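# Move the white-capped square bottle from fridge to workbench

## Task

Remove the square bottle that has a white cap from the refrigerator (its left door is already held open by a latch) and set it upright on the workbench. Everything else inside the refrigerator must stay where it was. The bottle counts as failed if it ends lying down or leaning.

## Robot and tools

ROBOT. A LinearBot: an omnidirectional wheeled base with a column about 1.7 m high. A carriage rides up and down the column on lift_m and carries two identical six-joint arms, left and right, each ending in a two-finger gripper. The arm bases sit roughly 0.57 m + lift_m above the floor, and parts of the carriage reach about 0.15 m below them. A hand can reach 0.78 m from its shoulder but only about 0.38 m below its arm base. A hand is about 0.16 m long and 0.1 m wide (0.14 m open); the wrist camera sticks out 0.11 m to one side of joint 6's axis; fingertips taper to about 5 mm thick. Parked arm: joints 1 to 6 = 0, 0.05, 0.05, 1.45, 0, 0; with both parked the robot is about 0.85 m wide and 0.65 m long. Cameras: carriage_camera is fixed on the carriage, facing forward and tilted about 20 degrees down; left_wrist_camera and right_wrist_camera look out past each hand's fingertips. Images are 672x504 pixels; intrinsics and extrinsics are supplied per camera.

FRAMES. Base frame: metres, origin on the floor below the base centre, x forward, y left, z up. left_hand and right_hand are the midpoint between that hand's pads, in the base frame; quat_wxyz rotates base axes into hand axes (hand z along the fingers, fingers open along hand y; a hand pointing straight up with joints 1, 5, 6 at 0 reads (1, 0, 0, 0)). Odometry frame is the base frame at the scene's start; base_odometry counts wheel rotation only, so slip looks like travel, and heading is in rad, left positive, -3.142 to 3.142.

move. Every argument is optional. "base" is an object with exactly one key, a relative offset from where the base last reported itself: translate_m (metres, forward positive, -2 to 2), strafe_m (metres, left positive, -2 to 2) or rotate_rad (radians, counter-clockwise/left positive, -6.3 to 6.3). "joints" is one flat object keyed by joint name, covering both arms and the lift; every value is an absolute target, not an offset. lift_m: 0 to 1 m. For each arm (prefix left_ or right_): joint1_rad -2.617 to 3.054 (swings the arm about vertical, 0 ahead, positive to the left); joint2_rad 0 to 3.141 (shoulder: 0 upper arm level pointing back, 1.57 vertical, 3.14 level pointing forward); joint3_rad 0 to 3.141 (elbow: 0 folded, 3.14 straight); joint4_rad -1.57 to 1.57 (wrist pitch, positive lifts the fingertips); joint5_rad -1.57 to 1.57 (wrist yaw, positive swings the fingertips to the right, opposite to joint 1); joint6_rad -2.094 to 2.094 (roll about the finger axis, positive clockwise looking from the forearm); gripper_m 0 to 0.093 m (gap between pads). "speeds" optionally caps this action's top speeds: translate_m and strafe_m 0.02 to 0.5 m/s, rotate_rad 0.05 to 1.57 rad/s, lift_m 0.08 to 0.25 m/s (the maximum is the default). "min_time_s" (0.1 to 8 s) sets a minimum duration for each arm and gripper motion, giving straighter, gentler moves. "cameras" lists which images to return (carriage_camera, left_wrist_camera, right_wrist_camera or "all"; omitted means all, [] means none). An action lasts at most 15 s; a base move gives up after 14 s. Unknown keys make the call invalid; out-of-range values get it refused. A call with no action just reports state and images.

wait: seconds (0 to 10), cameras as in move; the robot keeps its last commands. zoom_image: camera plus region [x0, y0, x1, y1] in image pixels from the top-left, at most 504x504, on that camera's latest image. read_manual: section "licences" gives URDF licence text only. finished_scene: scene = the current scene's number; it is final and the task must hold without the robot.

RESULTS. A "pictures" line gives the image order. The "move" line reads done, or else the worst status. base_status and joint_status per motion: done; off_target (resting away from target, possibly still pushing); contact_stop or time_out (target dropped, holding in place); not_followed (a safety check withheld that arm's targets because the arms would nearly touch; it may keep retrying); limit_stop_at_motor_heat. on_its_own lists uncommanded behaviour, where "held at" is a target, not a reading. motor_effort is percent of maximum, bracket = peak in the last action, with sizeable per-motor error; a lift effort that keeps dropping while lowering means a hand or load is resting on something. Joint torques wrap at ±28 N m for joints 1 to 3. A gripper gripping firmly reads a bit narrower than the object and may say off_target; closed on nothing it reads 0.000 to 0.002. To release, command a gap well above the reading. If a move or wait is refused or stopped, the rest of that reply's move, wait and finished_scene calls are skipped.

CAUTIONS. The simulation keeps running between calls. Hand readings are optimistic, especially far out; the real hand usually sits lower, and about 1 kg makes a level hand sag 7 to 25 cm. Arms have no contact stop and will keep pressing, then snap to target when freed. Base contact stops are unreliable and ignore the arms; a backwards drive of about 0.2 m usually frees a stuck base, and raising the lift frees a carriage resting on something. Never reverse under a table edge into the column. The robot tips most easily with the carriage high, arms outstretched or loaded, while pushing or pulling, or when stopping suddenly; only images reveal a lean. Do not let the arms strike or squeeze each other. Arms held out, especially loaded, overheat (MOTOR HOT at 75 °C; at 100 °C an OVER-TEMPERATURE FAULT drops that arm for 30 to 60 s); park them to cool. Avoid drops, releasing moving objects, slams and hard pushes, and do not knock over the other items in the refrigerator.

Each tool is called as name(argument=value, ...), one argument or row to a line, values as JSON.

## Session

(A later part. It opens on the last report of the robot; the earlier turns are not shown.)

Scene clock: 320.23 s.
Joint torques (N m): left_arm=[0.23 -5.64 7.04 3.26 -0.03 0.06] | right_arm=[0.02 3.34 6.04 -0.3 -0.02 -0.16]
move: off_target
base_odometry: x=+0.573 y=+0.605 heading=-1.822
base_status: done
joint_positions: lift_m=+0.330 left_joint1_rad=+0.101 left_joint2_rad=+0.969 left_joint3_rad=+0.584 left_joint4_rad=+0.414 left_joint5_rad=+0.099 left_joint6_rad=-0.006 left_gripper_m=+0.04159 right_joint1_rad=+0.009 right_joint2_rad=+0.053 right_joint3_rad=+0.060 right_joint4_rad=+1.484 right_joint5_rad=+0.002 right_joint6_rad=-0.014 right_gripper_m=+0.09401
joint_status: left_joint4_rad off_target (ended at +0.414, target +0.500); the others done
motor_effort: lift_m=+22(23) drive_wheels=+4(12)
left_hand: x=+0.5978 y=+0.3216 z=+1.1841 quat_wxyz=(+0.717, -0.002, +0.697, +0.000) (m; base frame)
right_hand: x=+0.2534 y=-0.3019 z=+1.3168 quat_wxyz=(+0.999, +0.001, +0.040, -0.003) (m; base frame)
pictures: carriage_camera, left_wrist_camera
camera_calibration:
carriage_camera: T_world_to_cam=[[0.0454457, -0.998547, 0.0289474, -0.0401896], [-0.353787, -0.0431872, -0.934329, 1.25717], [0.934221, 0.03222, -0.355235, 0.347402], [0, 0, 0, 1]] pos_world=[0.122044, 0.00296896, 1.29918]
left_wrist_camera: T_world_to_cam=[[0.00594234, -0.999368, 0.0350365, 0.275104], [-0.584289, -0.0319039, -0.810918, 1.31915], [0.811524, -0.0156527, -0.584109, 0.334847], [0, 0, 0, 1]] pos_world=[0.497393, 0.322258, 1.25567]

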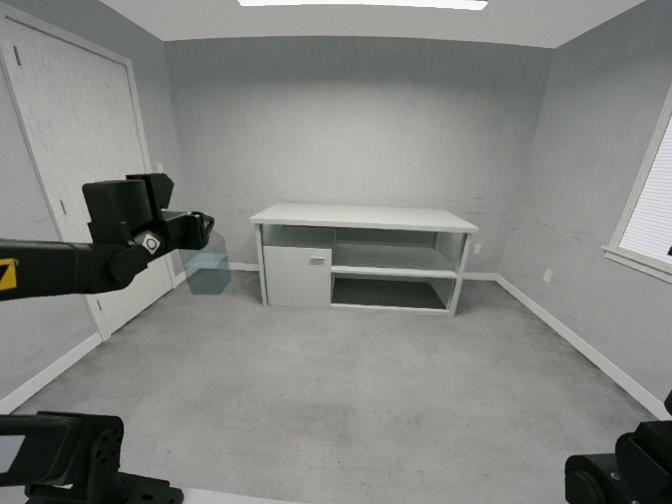

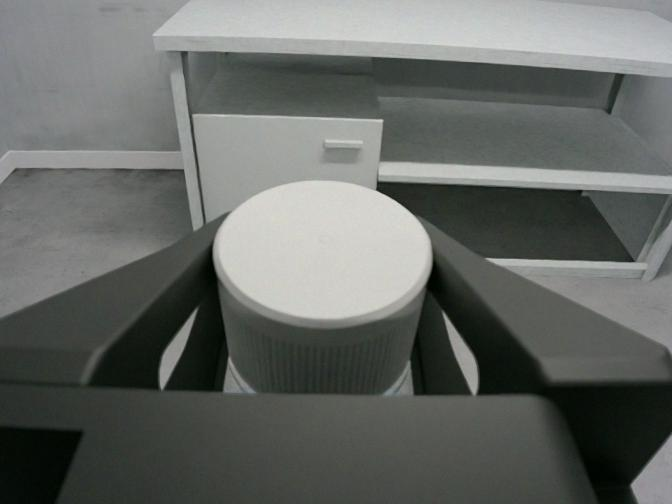

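move(
  base={"translate_m": 1.53},
  joints={"lift_m": 0.235},
  speeds={"translate_m": 0.4},
  cameras=["carriage_camera"],
)

move(
  joints={"lift_m": 0.19},
  speeds={"lift_m": 0.12},
  cameras=["carriage_camera", "left_wrist_camera"],
)

zoom_image(
  camera="carriage_camera",
  region=[150, 200, 270, 320],
)

Scene clock: 344.90 s.
Joint torques (N m): left_arm=[0.21 -4.74 7.9 3.43 -0.04 0.05] | right_arm=[0.01 3.38 6.08 -0.31 -0.02 -0.16]
move: done
base_odometry: x=+0.194 y=-0.877 heading=-1.822
base_status: done
joint_positions: lift_m=+0.235 left_joint1_rad=+0.101 left_joint2_rad=+0.959 left_joint3_rad=+0.572 left_joint4_rad=+0.397 left_joint5_rad=+0.099 left_joint6_rad=-0.006 left_gripper_m=+0.04159 right_joint1_rad=+0.009 right_joint2_rad=+0.053 right_joint3_rad=+0.060 right_joint4_rad=+1.485 right_joint5_rad=+0.002 right_joint6_rad=-0.014 right_gripper_m=+0.09401
joint_status: all done
motor_effort: lift_m=+22(24) drive_wheels=-5(20)
left_hand: x=+0.5957 y=+0.3214 z=+1.0826 quat_wxyz=(+0.711, -0.002, +0.704, -0.001) (m; base frame)
right_hand: x=+0.2532 y=-0.3019 z=+1.2217 quat_wxyz=(+0.999, +0.001, +0.040, -0.003) (m; base frame)
pictures: carriage_camera
camera_calibration:
carriage_camera: T_world_to_cam=[[0.0454457, -0.998547, 0.0289474, -0.0374378], [-0.353787, -0.0431872, -0.934329, 1.16835], [0.934221, 0.03222, -0.355235, 0.313633], [0, 0, 0, 1]] pos_world=[0.122044, 0.00296896, 1.20412]

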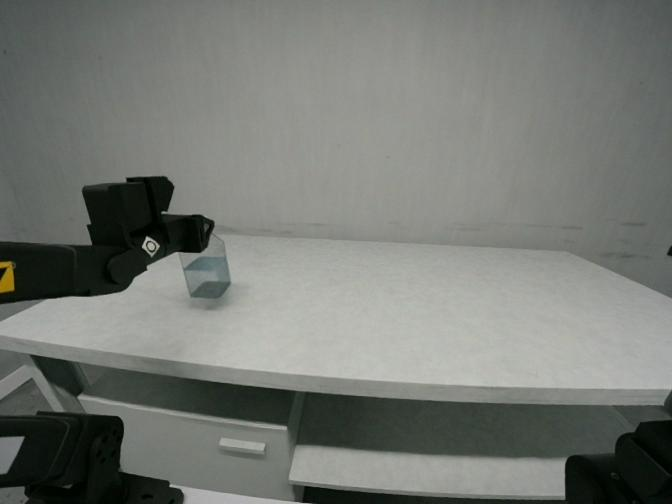

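Scene clock: 345.67 s.
Joint torques (N m): left_arm=[0.25 -4.74 7.95 3.43 -0.04 0.06] | right_arm=[0.05 3.34 6.04 -0.3 -0.02 -0.16]
move: done
base_odometry: x=+0.194 y=-0.877 heading=-1.822
base_status: not commanded
joint_positions: lift_m=+0.190 left_joint1_rad=+0.101 left_joint2_rad=+0.959 left_joint3_rad=+0.572 left_joint4_rad=+0.398 left_joint5_rad=+0.099 left_joint6_rad=-0.006 left_gripper_m=+0.04159 right_joint1_rad=+0.009 right_joint2_rad=+0.053 right_joint3_rad=+0.060 right_joint4_rad=+1.485 right_joint5_rad=+0.002 right_joint6_rad=-0.014 right_gripper_m=+0.09401
joint_status: all done
motor_effort: lift_m=+22(23) drive_wheels=-7(8)
left_hand: x=+0.5957 y=+0.3214 z=+1.0378 quat_wxyz=(+0.711, -0.002, +0.703, -0.001) (m; base frame)
right_hand: x=+0.2532 y=-0.3019 z=+1.1768 quat_wxyz=(+0.999, +0.001, +0.040, -0.003) (m; base frame)
pictures: carriage_camera, left_wrist_camera
camera_calibration:
carriage_camera: T_world_to_cam=[[0.0454457, -0.998547, 0.0289474, -0.0361355], [-0.353787, -0.0431872, -0.934329, 1.12631], [0.934221, 0.03222, -0.355235, 0.297652], [0, 0, 0, 1]] pos_world=[0.122044, 0.00296896, 1.15913]
left_wrist_camera: T_world_to_cam=[[0.00656853, -0.999305, 0.036698, 0.27791], [-0.598356, -0.0333316, -0.800537, 1.19731], [0.801204, -0.0167001, -0.598159, 0.272169], [0, 0, 0, 1]] pos_world=[0.496531, 0.32217, 1.11109]

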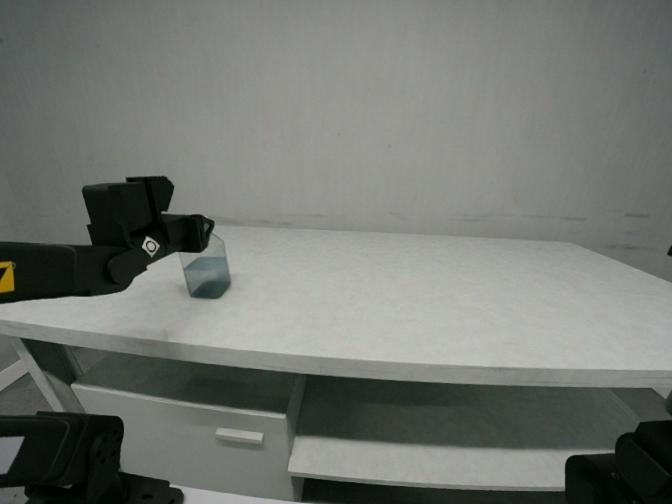

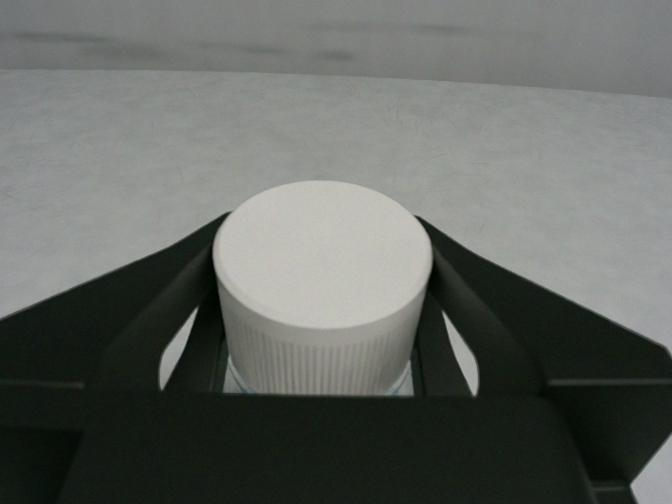

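Scaled by 4.200 from the camera's 672x504 image, which has a finer 960x720 frame.

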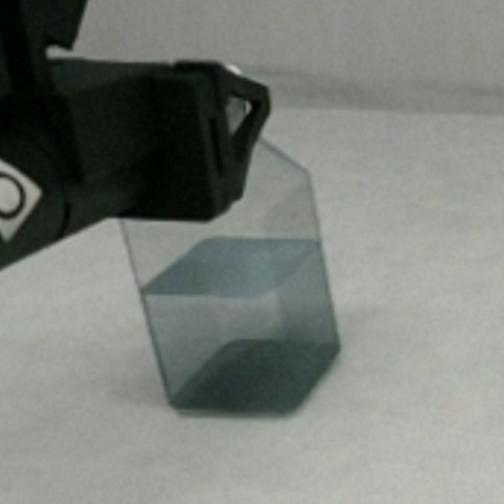

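move(
  joints={"lift_m": 0.18},
  speeds={"lift_m": 0.08},
  cameras=[],
)

move(
  joints={"lift_m": 0.176},
  speeds={"lift_m": 0.08},
  cameras=["carriage_camera"],
)

zoom_image(
  camera="carriage_camera",
  region=[150, 200, 270, 320],
)

Scene clock: 356.50 s.
Joint torques (N m): left_arm=[0.23 -4.7 7.95 3.22 -0.03 0.06] | right_arm=[0.01 3.34 6.06 -0.31 -0.02 -0.16]
move: done
base_odometry: x=+0.194 y=-0.877 heading=-1.822
base_status: not commanded
joint_positions: lift_m=+0.180 left_joint1_rad=+0.101 left_joint2_rad=+0.959 left_joint3_rad=+0.572 left_joint4_rad=+0.417 left_joint5_rad=+0.099 left_joint6_rad=-0.006 left_gripper_m=+0.04159 right_joint1_rad=+0.009 right_joint2_rad=+0.053 right_joint3_rad=+0.060 right_joint4_rad=+1.485 right_joint5_rad=+0.002 right_joint6_rad=-0.014 right_gripper_m=+0.09401
joint_status: all done
motor_effort: lift_m=+21(24) drive_wheels=+5(7)
left_hand: x=+0.5955 y=+0.3214 z=+1.0327 quat_wxyz=(+0.718, -0.002, +0.696, +0.000) (m; base frame)
right_hand: x=+0.2531 y=-0.3019 z=+1.1669 quat_wxyz=(+0.999, +0.001, +0.039, -0.003) (m; base frame)
pictures: none
No camera images: "cameras" was empty.

Scene clock: 356.90 s.
Joint torques (N m): left_arm=[0.21 -4.34 7.92 3.07 -0.03 0.06] | right_arm=[0.01 3.34 6.06 -0.31 -0.02 -0.15]
move: done
base_odometry: x=+0.194 y=-0.877 heading=-1.822
base_status: not commanded
joint_positions: lift_m=+0.176 left_joint1_rad=+0.101 left_joint2_rad=+0.955 left_joint3_rad=+0.572 left_joint4_rad=+0.428 left_joint5_rad=+0.099 left_joint6_rad=-0.006 left_gripper_m=+0.04159 right_joint1_rad=+0.009 right_joint2_rad=+0.053 right_joint3_rad=+0.060 right_joint4_rad=+1.485 right_joint5_rad=+0.002 right_joint6_rad=-0.014 right_gripper_m=+0.09401
joint_status: all done
motor_effort: lift_m=+21(22) drive_wheels=+9(9)
left_hand: x=+0.5947 y=+0.3213 z=+1.0328 quat_wxyz=(+0.723, -0.001, +0.691, +0.000) (m; base frame)
right_hand: x=+0.2531 y=-0.3019 z=+1.1629 quat_wxyz=(+0.999, +0.001, +0.039, -0.003) (m; base frame)
pictures: carriage_camera
camera_calibration:
carriage_camera: T_world_to_cam=[[0.0454457, -0.998547, 0.0289474, -0.0357342], [-0.353787, -0.0431872, -0.934329, 1.11336], [0.934221, 0.03222, -0.355235, 0.292727], [0, 0, 0, 1]] pos_world=[0.122044, 0.00296896, 1.14527]

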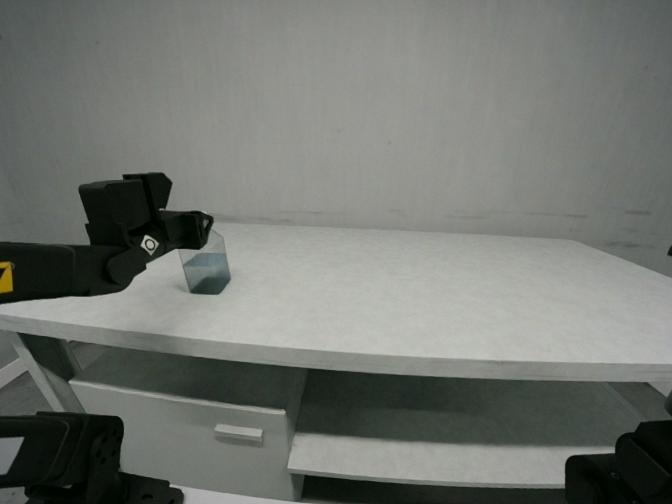

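Scaled by 4.200 from the camera's 672x504 image, which has a finer 960x720 frame.

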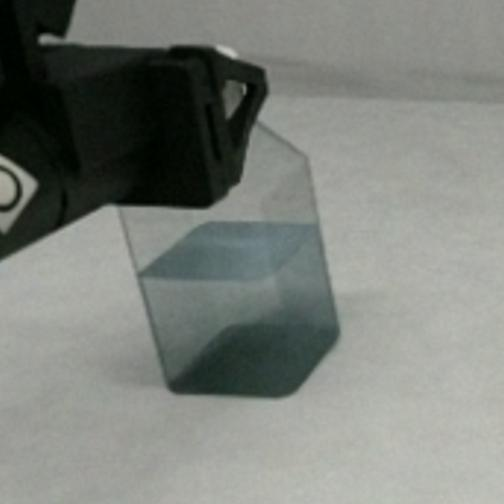

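move(
  joints={"lift_m": 0.181, "left_joint4_rad": 0.42},
  min_time_s=0.6,
  speeds={"lift_m": 0.08},
  cameras=["left_wrist_camera"],
)

Scene clock: 388.53 s.
Joint torques (N m): left_arm=[0.23 -4.4 7.9 2.43 -0.04 0.06] | right_arm=[0.02 3.3 6.04 -0.28 -0.02 -0.16]
move: done
base_odometry: x=+0.194 y=-0.877 heading=-1.822
base_status: not commanded
joint_positions: lift_m=+0.181 left_joint1_rad=+0.101 left_joint2_rad=+0.955 left_joint3_rad=+0.572 left_joint4_rad=+0.404 left_joint5_rad=+0.099 left_joint6_rad=-0.006 left_gripper_m=+0.04159 right_joint1_rad=+0.009 right_joint2_rad=+0.053 right_joint3_rad=+0.060 right_joint4_rad=+1.484 right_joint5_rad=+0.002 right_joint6_rad=-0.014 right_gripper_m=+0.09401
joint_status: all done
motor_effort: lift_m=+26(32) drive_wheels=+3(8)
left_hand: x=+0.5949 y=+0.3213 z=+1.0313 quat_wxyz=(+0.715, -0.002, +0.700, -0.001) (m; base frame)
right_hand: x=+0.2533 y=-0.3019 z=+1.1672 quat_wxyz=(+0.999, +0.001, +0.040, -0.003) (m; base frame)
pictures: left_wrist_camera
camera_calibration:
left_wrist_camera: T_world_to_cam=[[0.00618392, -0.999344, 0.0356879, 0.279356], [-0.589815, -0.0324647, -0.806886, 1.19283], [0.807515, -0.0160596, -0.589629, 0.256159], [0, 0, 0, 1]] pos_world=[0.494967, 0.322011, 1.10354]

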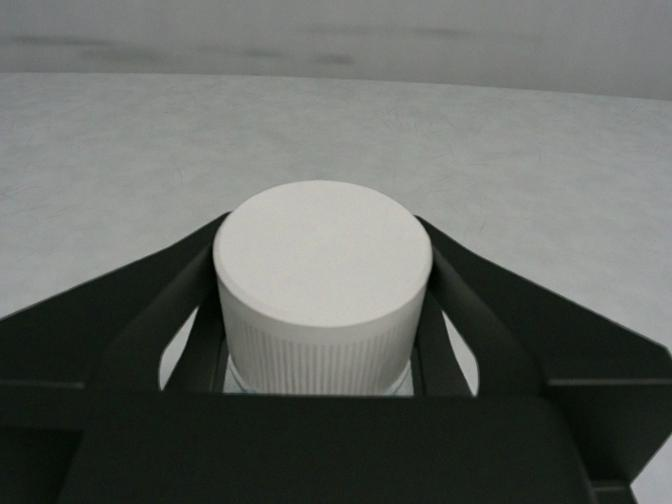

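move(
  joints={"left_joint2_rad": 0.962, "left_joint3_rad": 0.598, "left_joint4_rad": 0.405},
  min_time_s=1.0,
  cameras=["carriage_camera"],
)

Scene clock: 405.67 s.
Joint torques (N m): left_arm=[0.23 -2.15 8.46 2.27 -0.04 0.06] | right_arm=[0.01 3.34 6.05 -0.3 -0.02 -0.16]
move: done
base_odometry: x=+0.194 y=-0.877 heading=-1.822
base_status: not commanded
joint_positions: lift_m=+0.181 left_joint1_rad=+0.101 left_joint2_rad=+0.956 left_joint3_rad=+0.572 left_joint4_rad=+0.404 left_joint5_rad=+0.099 left_joint6_rad=-0.006 left_gripper_m=+0.04159 right_joint1_rad=+0.009 right_joint2_rad=+0.053 right_joint3_rad=+0.060 right_joint4_rad=+1.484 right_joint5_rad=+0.002 right_joint6_rad=-0.014 right_gripper_m=+0.09401
joint_status: all done
motor_effort: lift_m=+26(27) drive_wheels=-5(9)
left_hand: x=+0.5951 y=+0.3213 z=+1.0307 quat_wxyz=(+0.714, -0.002, +0.700, -0.001) (m; base frame)
right_hand: x=+0.2533 y=-0.3019 z=+1.1672 quat_wxyz=(+0.999, +0.001, +0.040, -0.003) (m; base frame)
pictures: carriage_camera
camera_calibration:
carriage_camera: T_world_to_cam=[[0.0454457, -0.998547, 0.0289474, -0.03586], [-0.353787, -0.0431872, -0.934329, 1.11742], [0.934221, 0.03222, -0.355235, 0.29427], [0, 0, 0, 1]] pos_world=[0.122044, 0.00296896, 1.14961]

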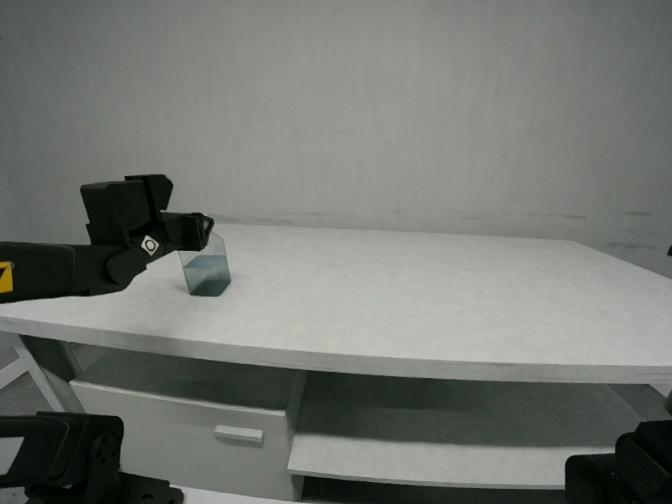

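move(
  joints={"left_gripper_m": 0.052},
  min_time_s=2.0,
  cameras=["left_wrist_camera"],
)

move(
  joints={"left_gripper_m": 0.082},
  min_time_s=1.0,
  cameras=["left_wrist_camera", "carriage_camera"],
)

Scene clock: 415.67 s.
Joint torques (N m): left_arm=[0.21 -2.15 8.49 2.27 -0.04 0.06] | right_arm=[0.02 3.34 6.04 -0.3 -0.02 -0.15]
move: done
base_odometry: x=+0.194 y=-0.877 heading=-1.822
base_status: not commanded
joint_positions: lift_m=+0.181 left_joint1_rad=+0.101 left_joint2_rad=+0.956 left_joint3_rad=+0.572 left_joint4_rad=+0.404 left_joint5_rad=+0.099 left_joint6_rad=-0.006 left_gripper_m=+0.05188 right_joint1_rad=+0.009 right_joint2_rad=+0.053 right_joint3_rad=+0.060 right_joint4_rad=+1.484 right_joint5_rad=+0.002 right_joint6_rad=-0.014 right_gripper_m=+0.09401
joint_status: all done
motor_effort: lift_m=+26(27) drive_wheels=-4(8)
left_hand: x=+0.5951 y=+0.3213 z=+1.0307 quat_wxyz=(+0.714, -0.002, +0.700, -0.001) (m; base frame)
right_hand: x=+0.2533 y=-0.3019 z=+1.1672 quat_wxyz=(+0.999, +0.001, +0.040, -0.003) (m; base frame)
pictures: left_wrist_camera
camera_calibration:
left_wrist_camera: T_world_to_cam=[[0.00625181, -0.999337, 0.0358686, 0.279168], [-0.591345, -0.03262, -0.805759, 1.19229], [0.806394, -0.0161733, -0.591157, 0.257924], [0, 0, 0, 1]] pos_world=[0.495318, 0.322047, 1.10316]

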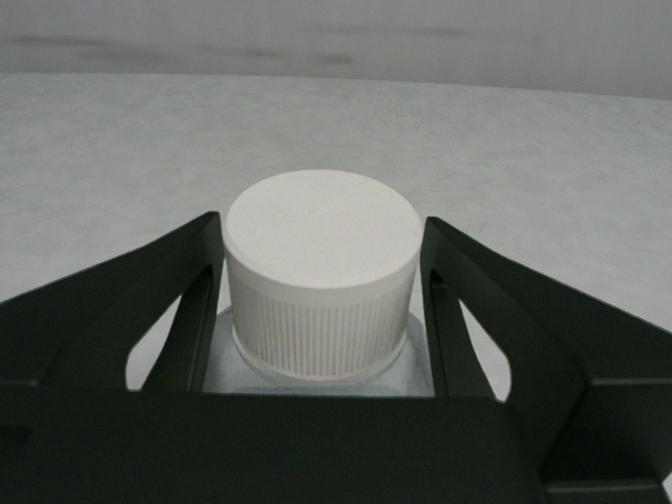

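Scene clock: 416.93 s.
Joint torques (N m): left_arm=[0.24 -2.15 8.46 2.27 -0.04 0.06] | right_arm=[0.01 3.34 6.05 -0.3 -0.02 -0.15]
move: done
base_odometry: x=+0.194 y=-0.877 heading=-1.822
base_status: not commanded
joint_positions: lift_m=+0.181 left_joint1_rad=+0.101 left_joint2_rad=+0.956 left_joint3_rad=+0.572 left_joint4_rad=+0.404 left_joint5_rad=+0.099 left_joint6_rad=-0.006 left_gripper_m=+0.08187 right_joint1_rad=+0.009 right_joint2_rad=+0.053 right_joint3_rad=+0.060 right_joint4_rad=+1.484 right_joint5_rad=+0.002 right_joint6_rad=-0.014 right_gripper_m=+0.09401
joint_status: all done
motor_effort: lift_m=+26(27) drive_wheels=-5(8)
left_hand: x=+0.5951 y=+0.3213 z=+1.0307 quat_wxyz=(+0.714, -0.002, +0.700, -0.001) (m; base frame)
right_hand: x=+0.2533 y=-0.3019 z=+1.1672 quat_wxyz=(+0.999, +0.001, +0.040, -0.003) (m; base frame)
pictures: carriage_camera, left_wrist_camera
camera_calibration:
carriage_camera: T_world_to_cam=[[0.0454457, -0.998547, 0.0289474, -0.03586], [-0.353787, -0.0431872, -0.934329, 1.11742], [0.934221, 0.03222, -0.355235, 0.29427], [0, 0, 0, 1]] pos_world=[0.122044, 0.00296896, 1.14961]
left_wrist_camera: T_world_to_cam=[[0.00625181, -0.999337, 0.0358686, 0.279168], [-0.591345, -0.03262, -0.805759, 1.19229], [0.806394, -0.0161733, -0.591157, 0.257924], [0, 0, 0, 1]] pos_world=[0.495318, 0.322047, 1.10316]

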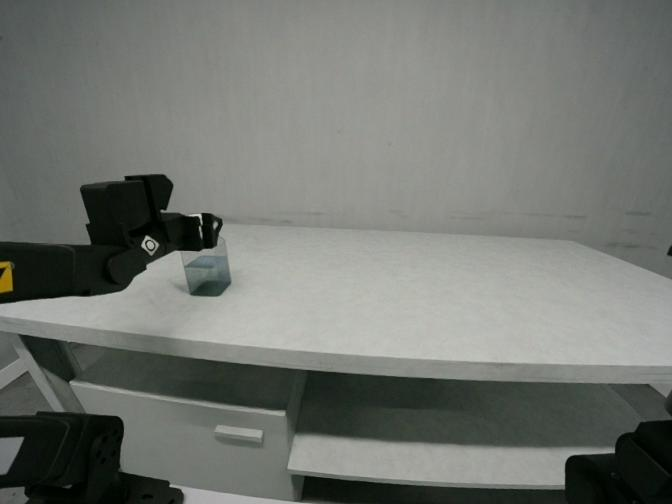

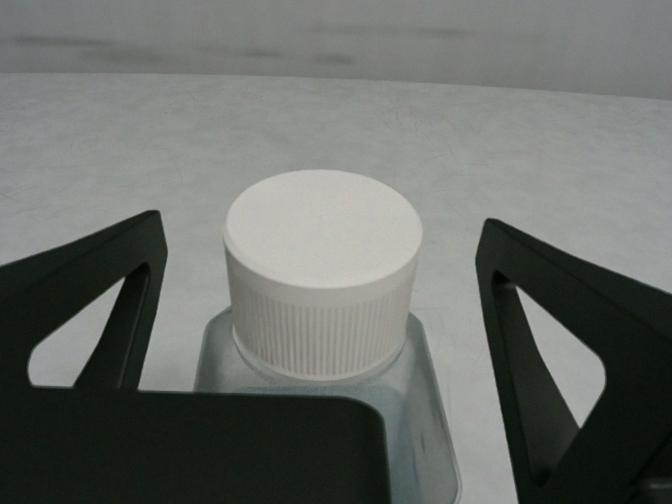

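move(
  base={"translate_m": -0.22},
  speeds={"translate_m": 0.15},
  cameras=["left_wrist_camera", "carriage_camera"],
)

Scene clock: 426.90 s.
Joint torques (N m): left_arm=[0.21 -2.35 8.4 2.27 -0.04 0.06] | right_arm=[0.02 3.38 6.05 -0.29 -0.02 -0.16]
move: done
base_odometry: x=+0.249 y=-0.664 heading=-1.821
base_status: done
joint_positions: lift_m=+0.181 left_joint1_rad=+0.101 left_joint2_rad=+0.958 left_joint3_rad=+0.572 left_joint4_rad=+0.404 left_joint5_rad=+0.099 left_joint6_rad=-0.006 left_gripper_m=+0.08187 right_joint1_rad=+0.009 right_joint2_rad=+0.053 right_joint3_rad=+0.060 right_joint4_rad=+1.484 right_joint5_rad=+0.002 right_joint6_rad=-0.014 right_gripper_m=+0.09401
joint_status: not commanded
motor_effort: lift_m=+26(27) drive_wheels=-6(13)
left_hand: x=+0.5955 y=+0.3214 z=+1.0299 quat_wxyz=(+0.713, -0.002, +0.701, -0.001) (m; base frame)
right_hand: x=+0.2535 y=-0.3019 z=+1.1672 quat_wxyz=(+0.999, +0.001, +0.040, -0.003) (m; base frame)
pictures: carriage_camera, left_wrist_camera
camera_calibration:
carriage_camera: T_world_to_cam=[[0.0454457, -0.998547, 0.0289474, -0.03586], [-0.353787, -0.0431872, -0.934329, 1.11742], [0.934221, 0.03222, -0.355235, 0.29427], [0, 0, 0, 1]] pos_world=[0.122044, 0.00296896, 1.14961]
left_wrist_camera: T_world_to_cam=[[0.00633374, -0.999329, 0.0360852, 0.278962], [-0.593178, -0.0328061, -0.804402, 1.19166], [0.805046, -0.0163101, -0.592988, 0.259857], [0, 0, 0, 1]] pos_world=[0.495902, 0.322106, 1.1026]

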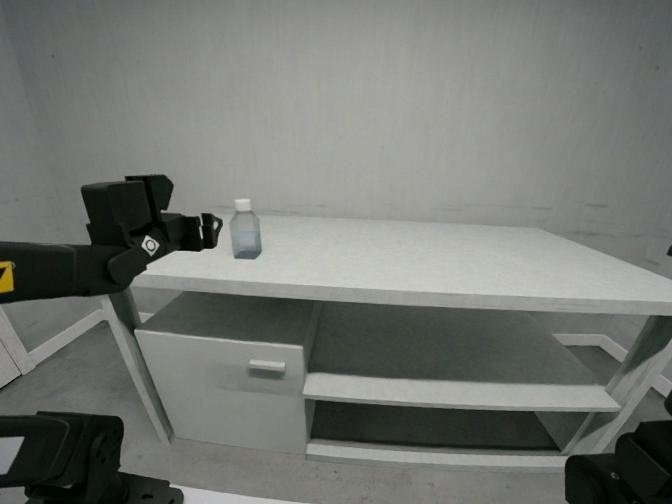

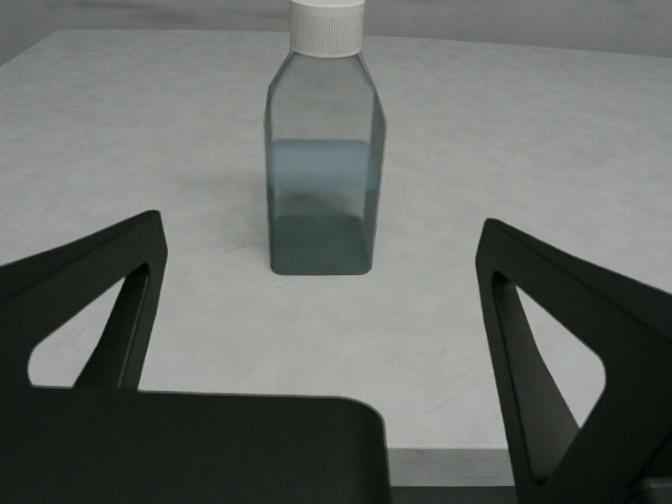

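The white-capped bottle is standing upright on the workbench and the arm is clear of it.

finished_scene(
  scene=2,
)

The scene is finished: the task was done.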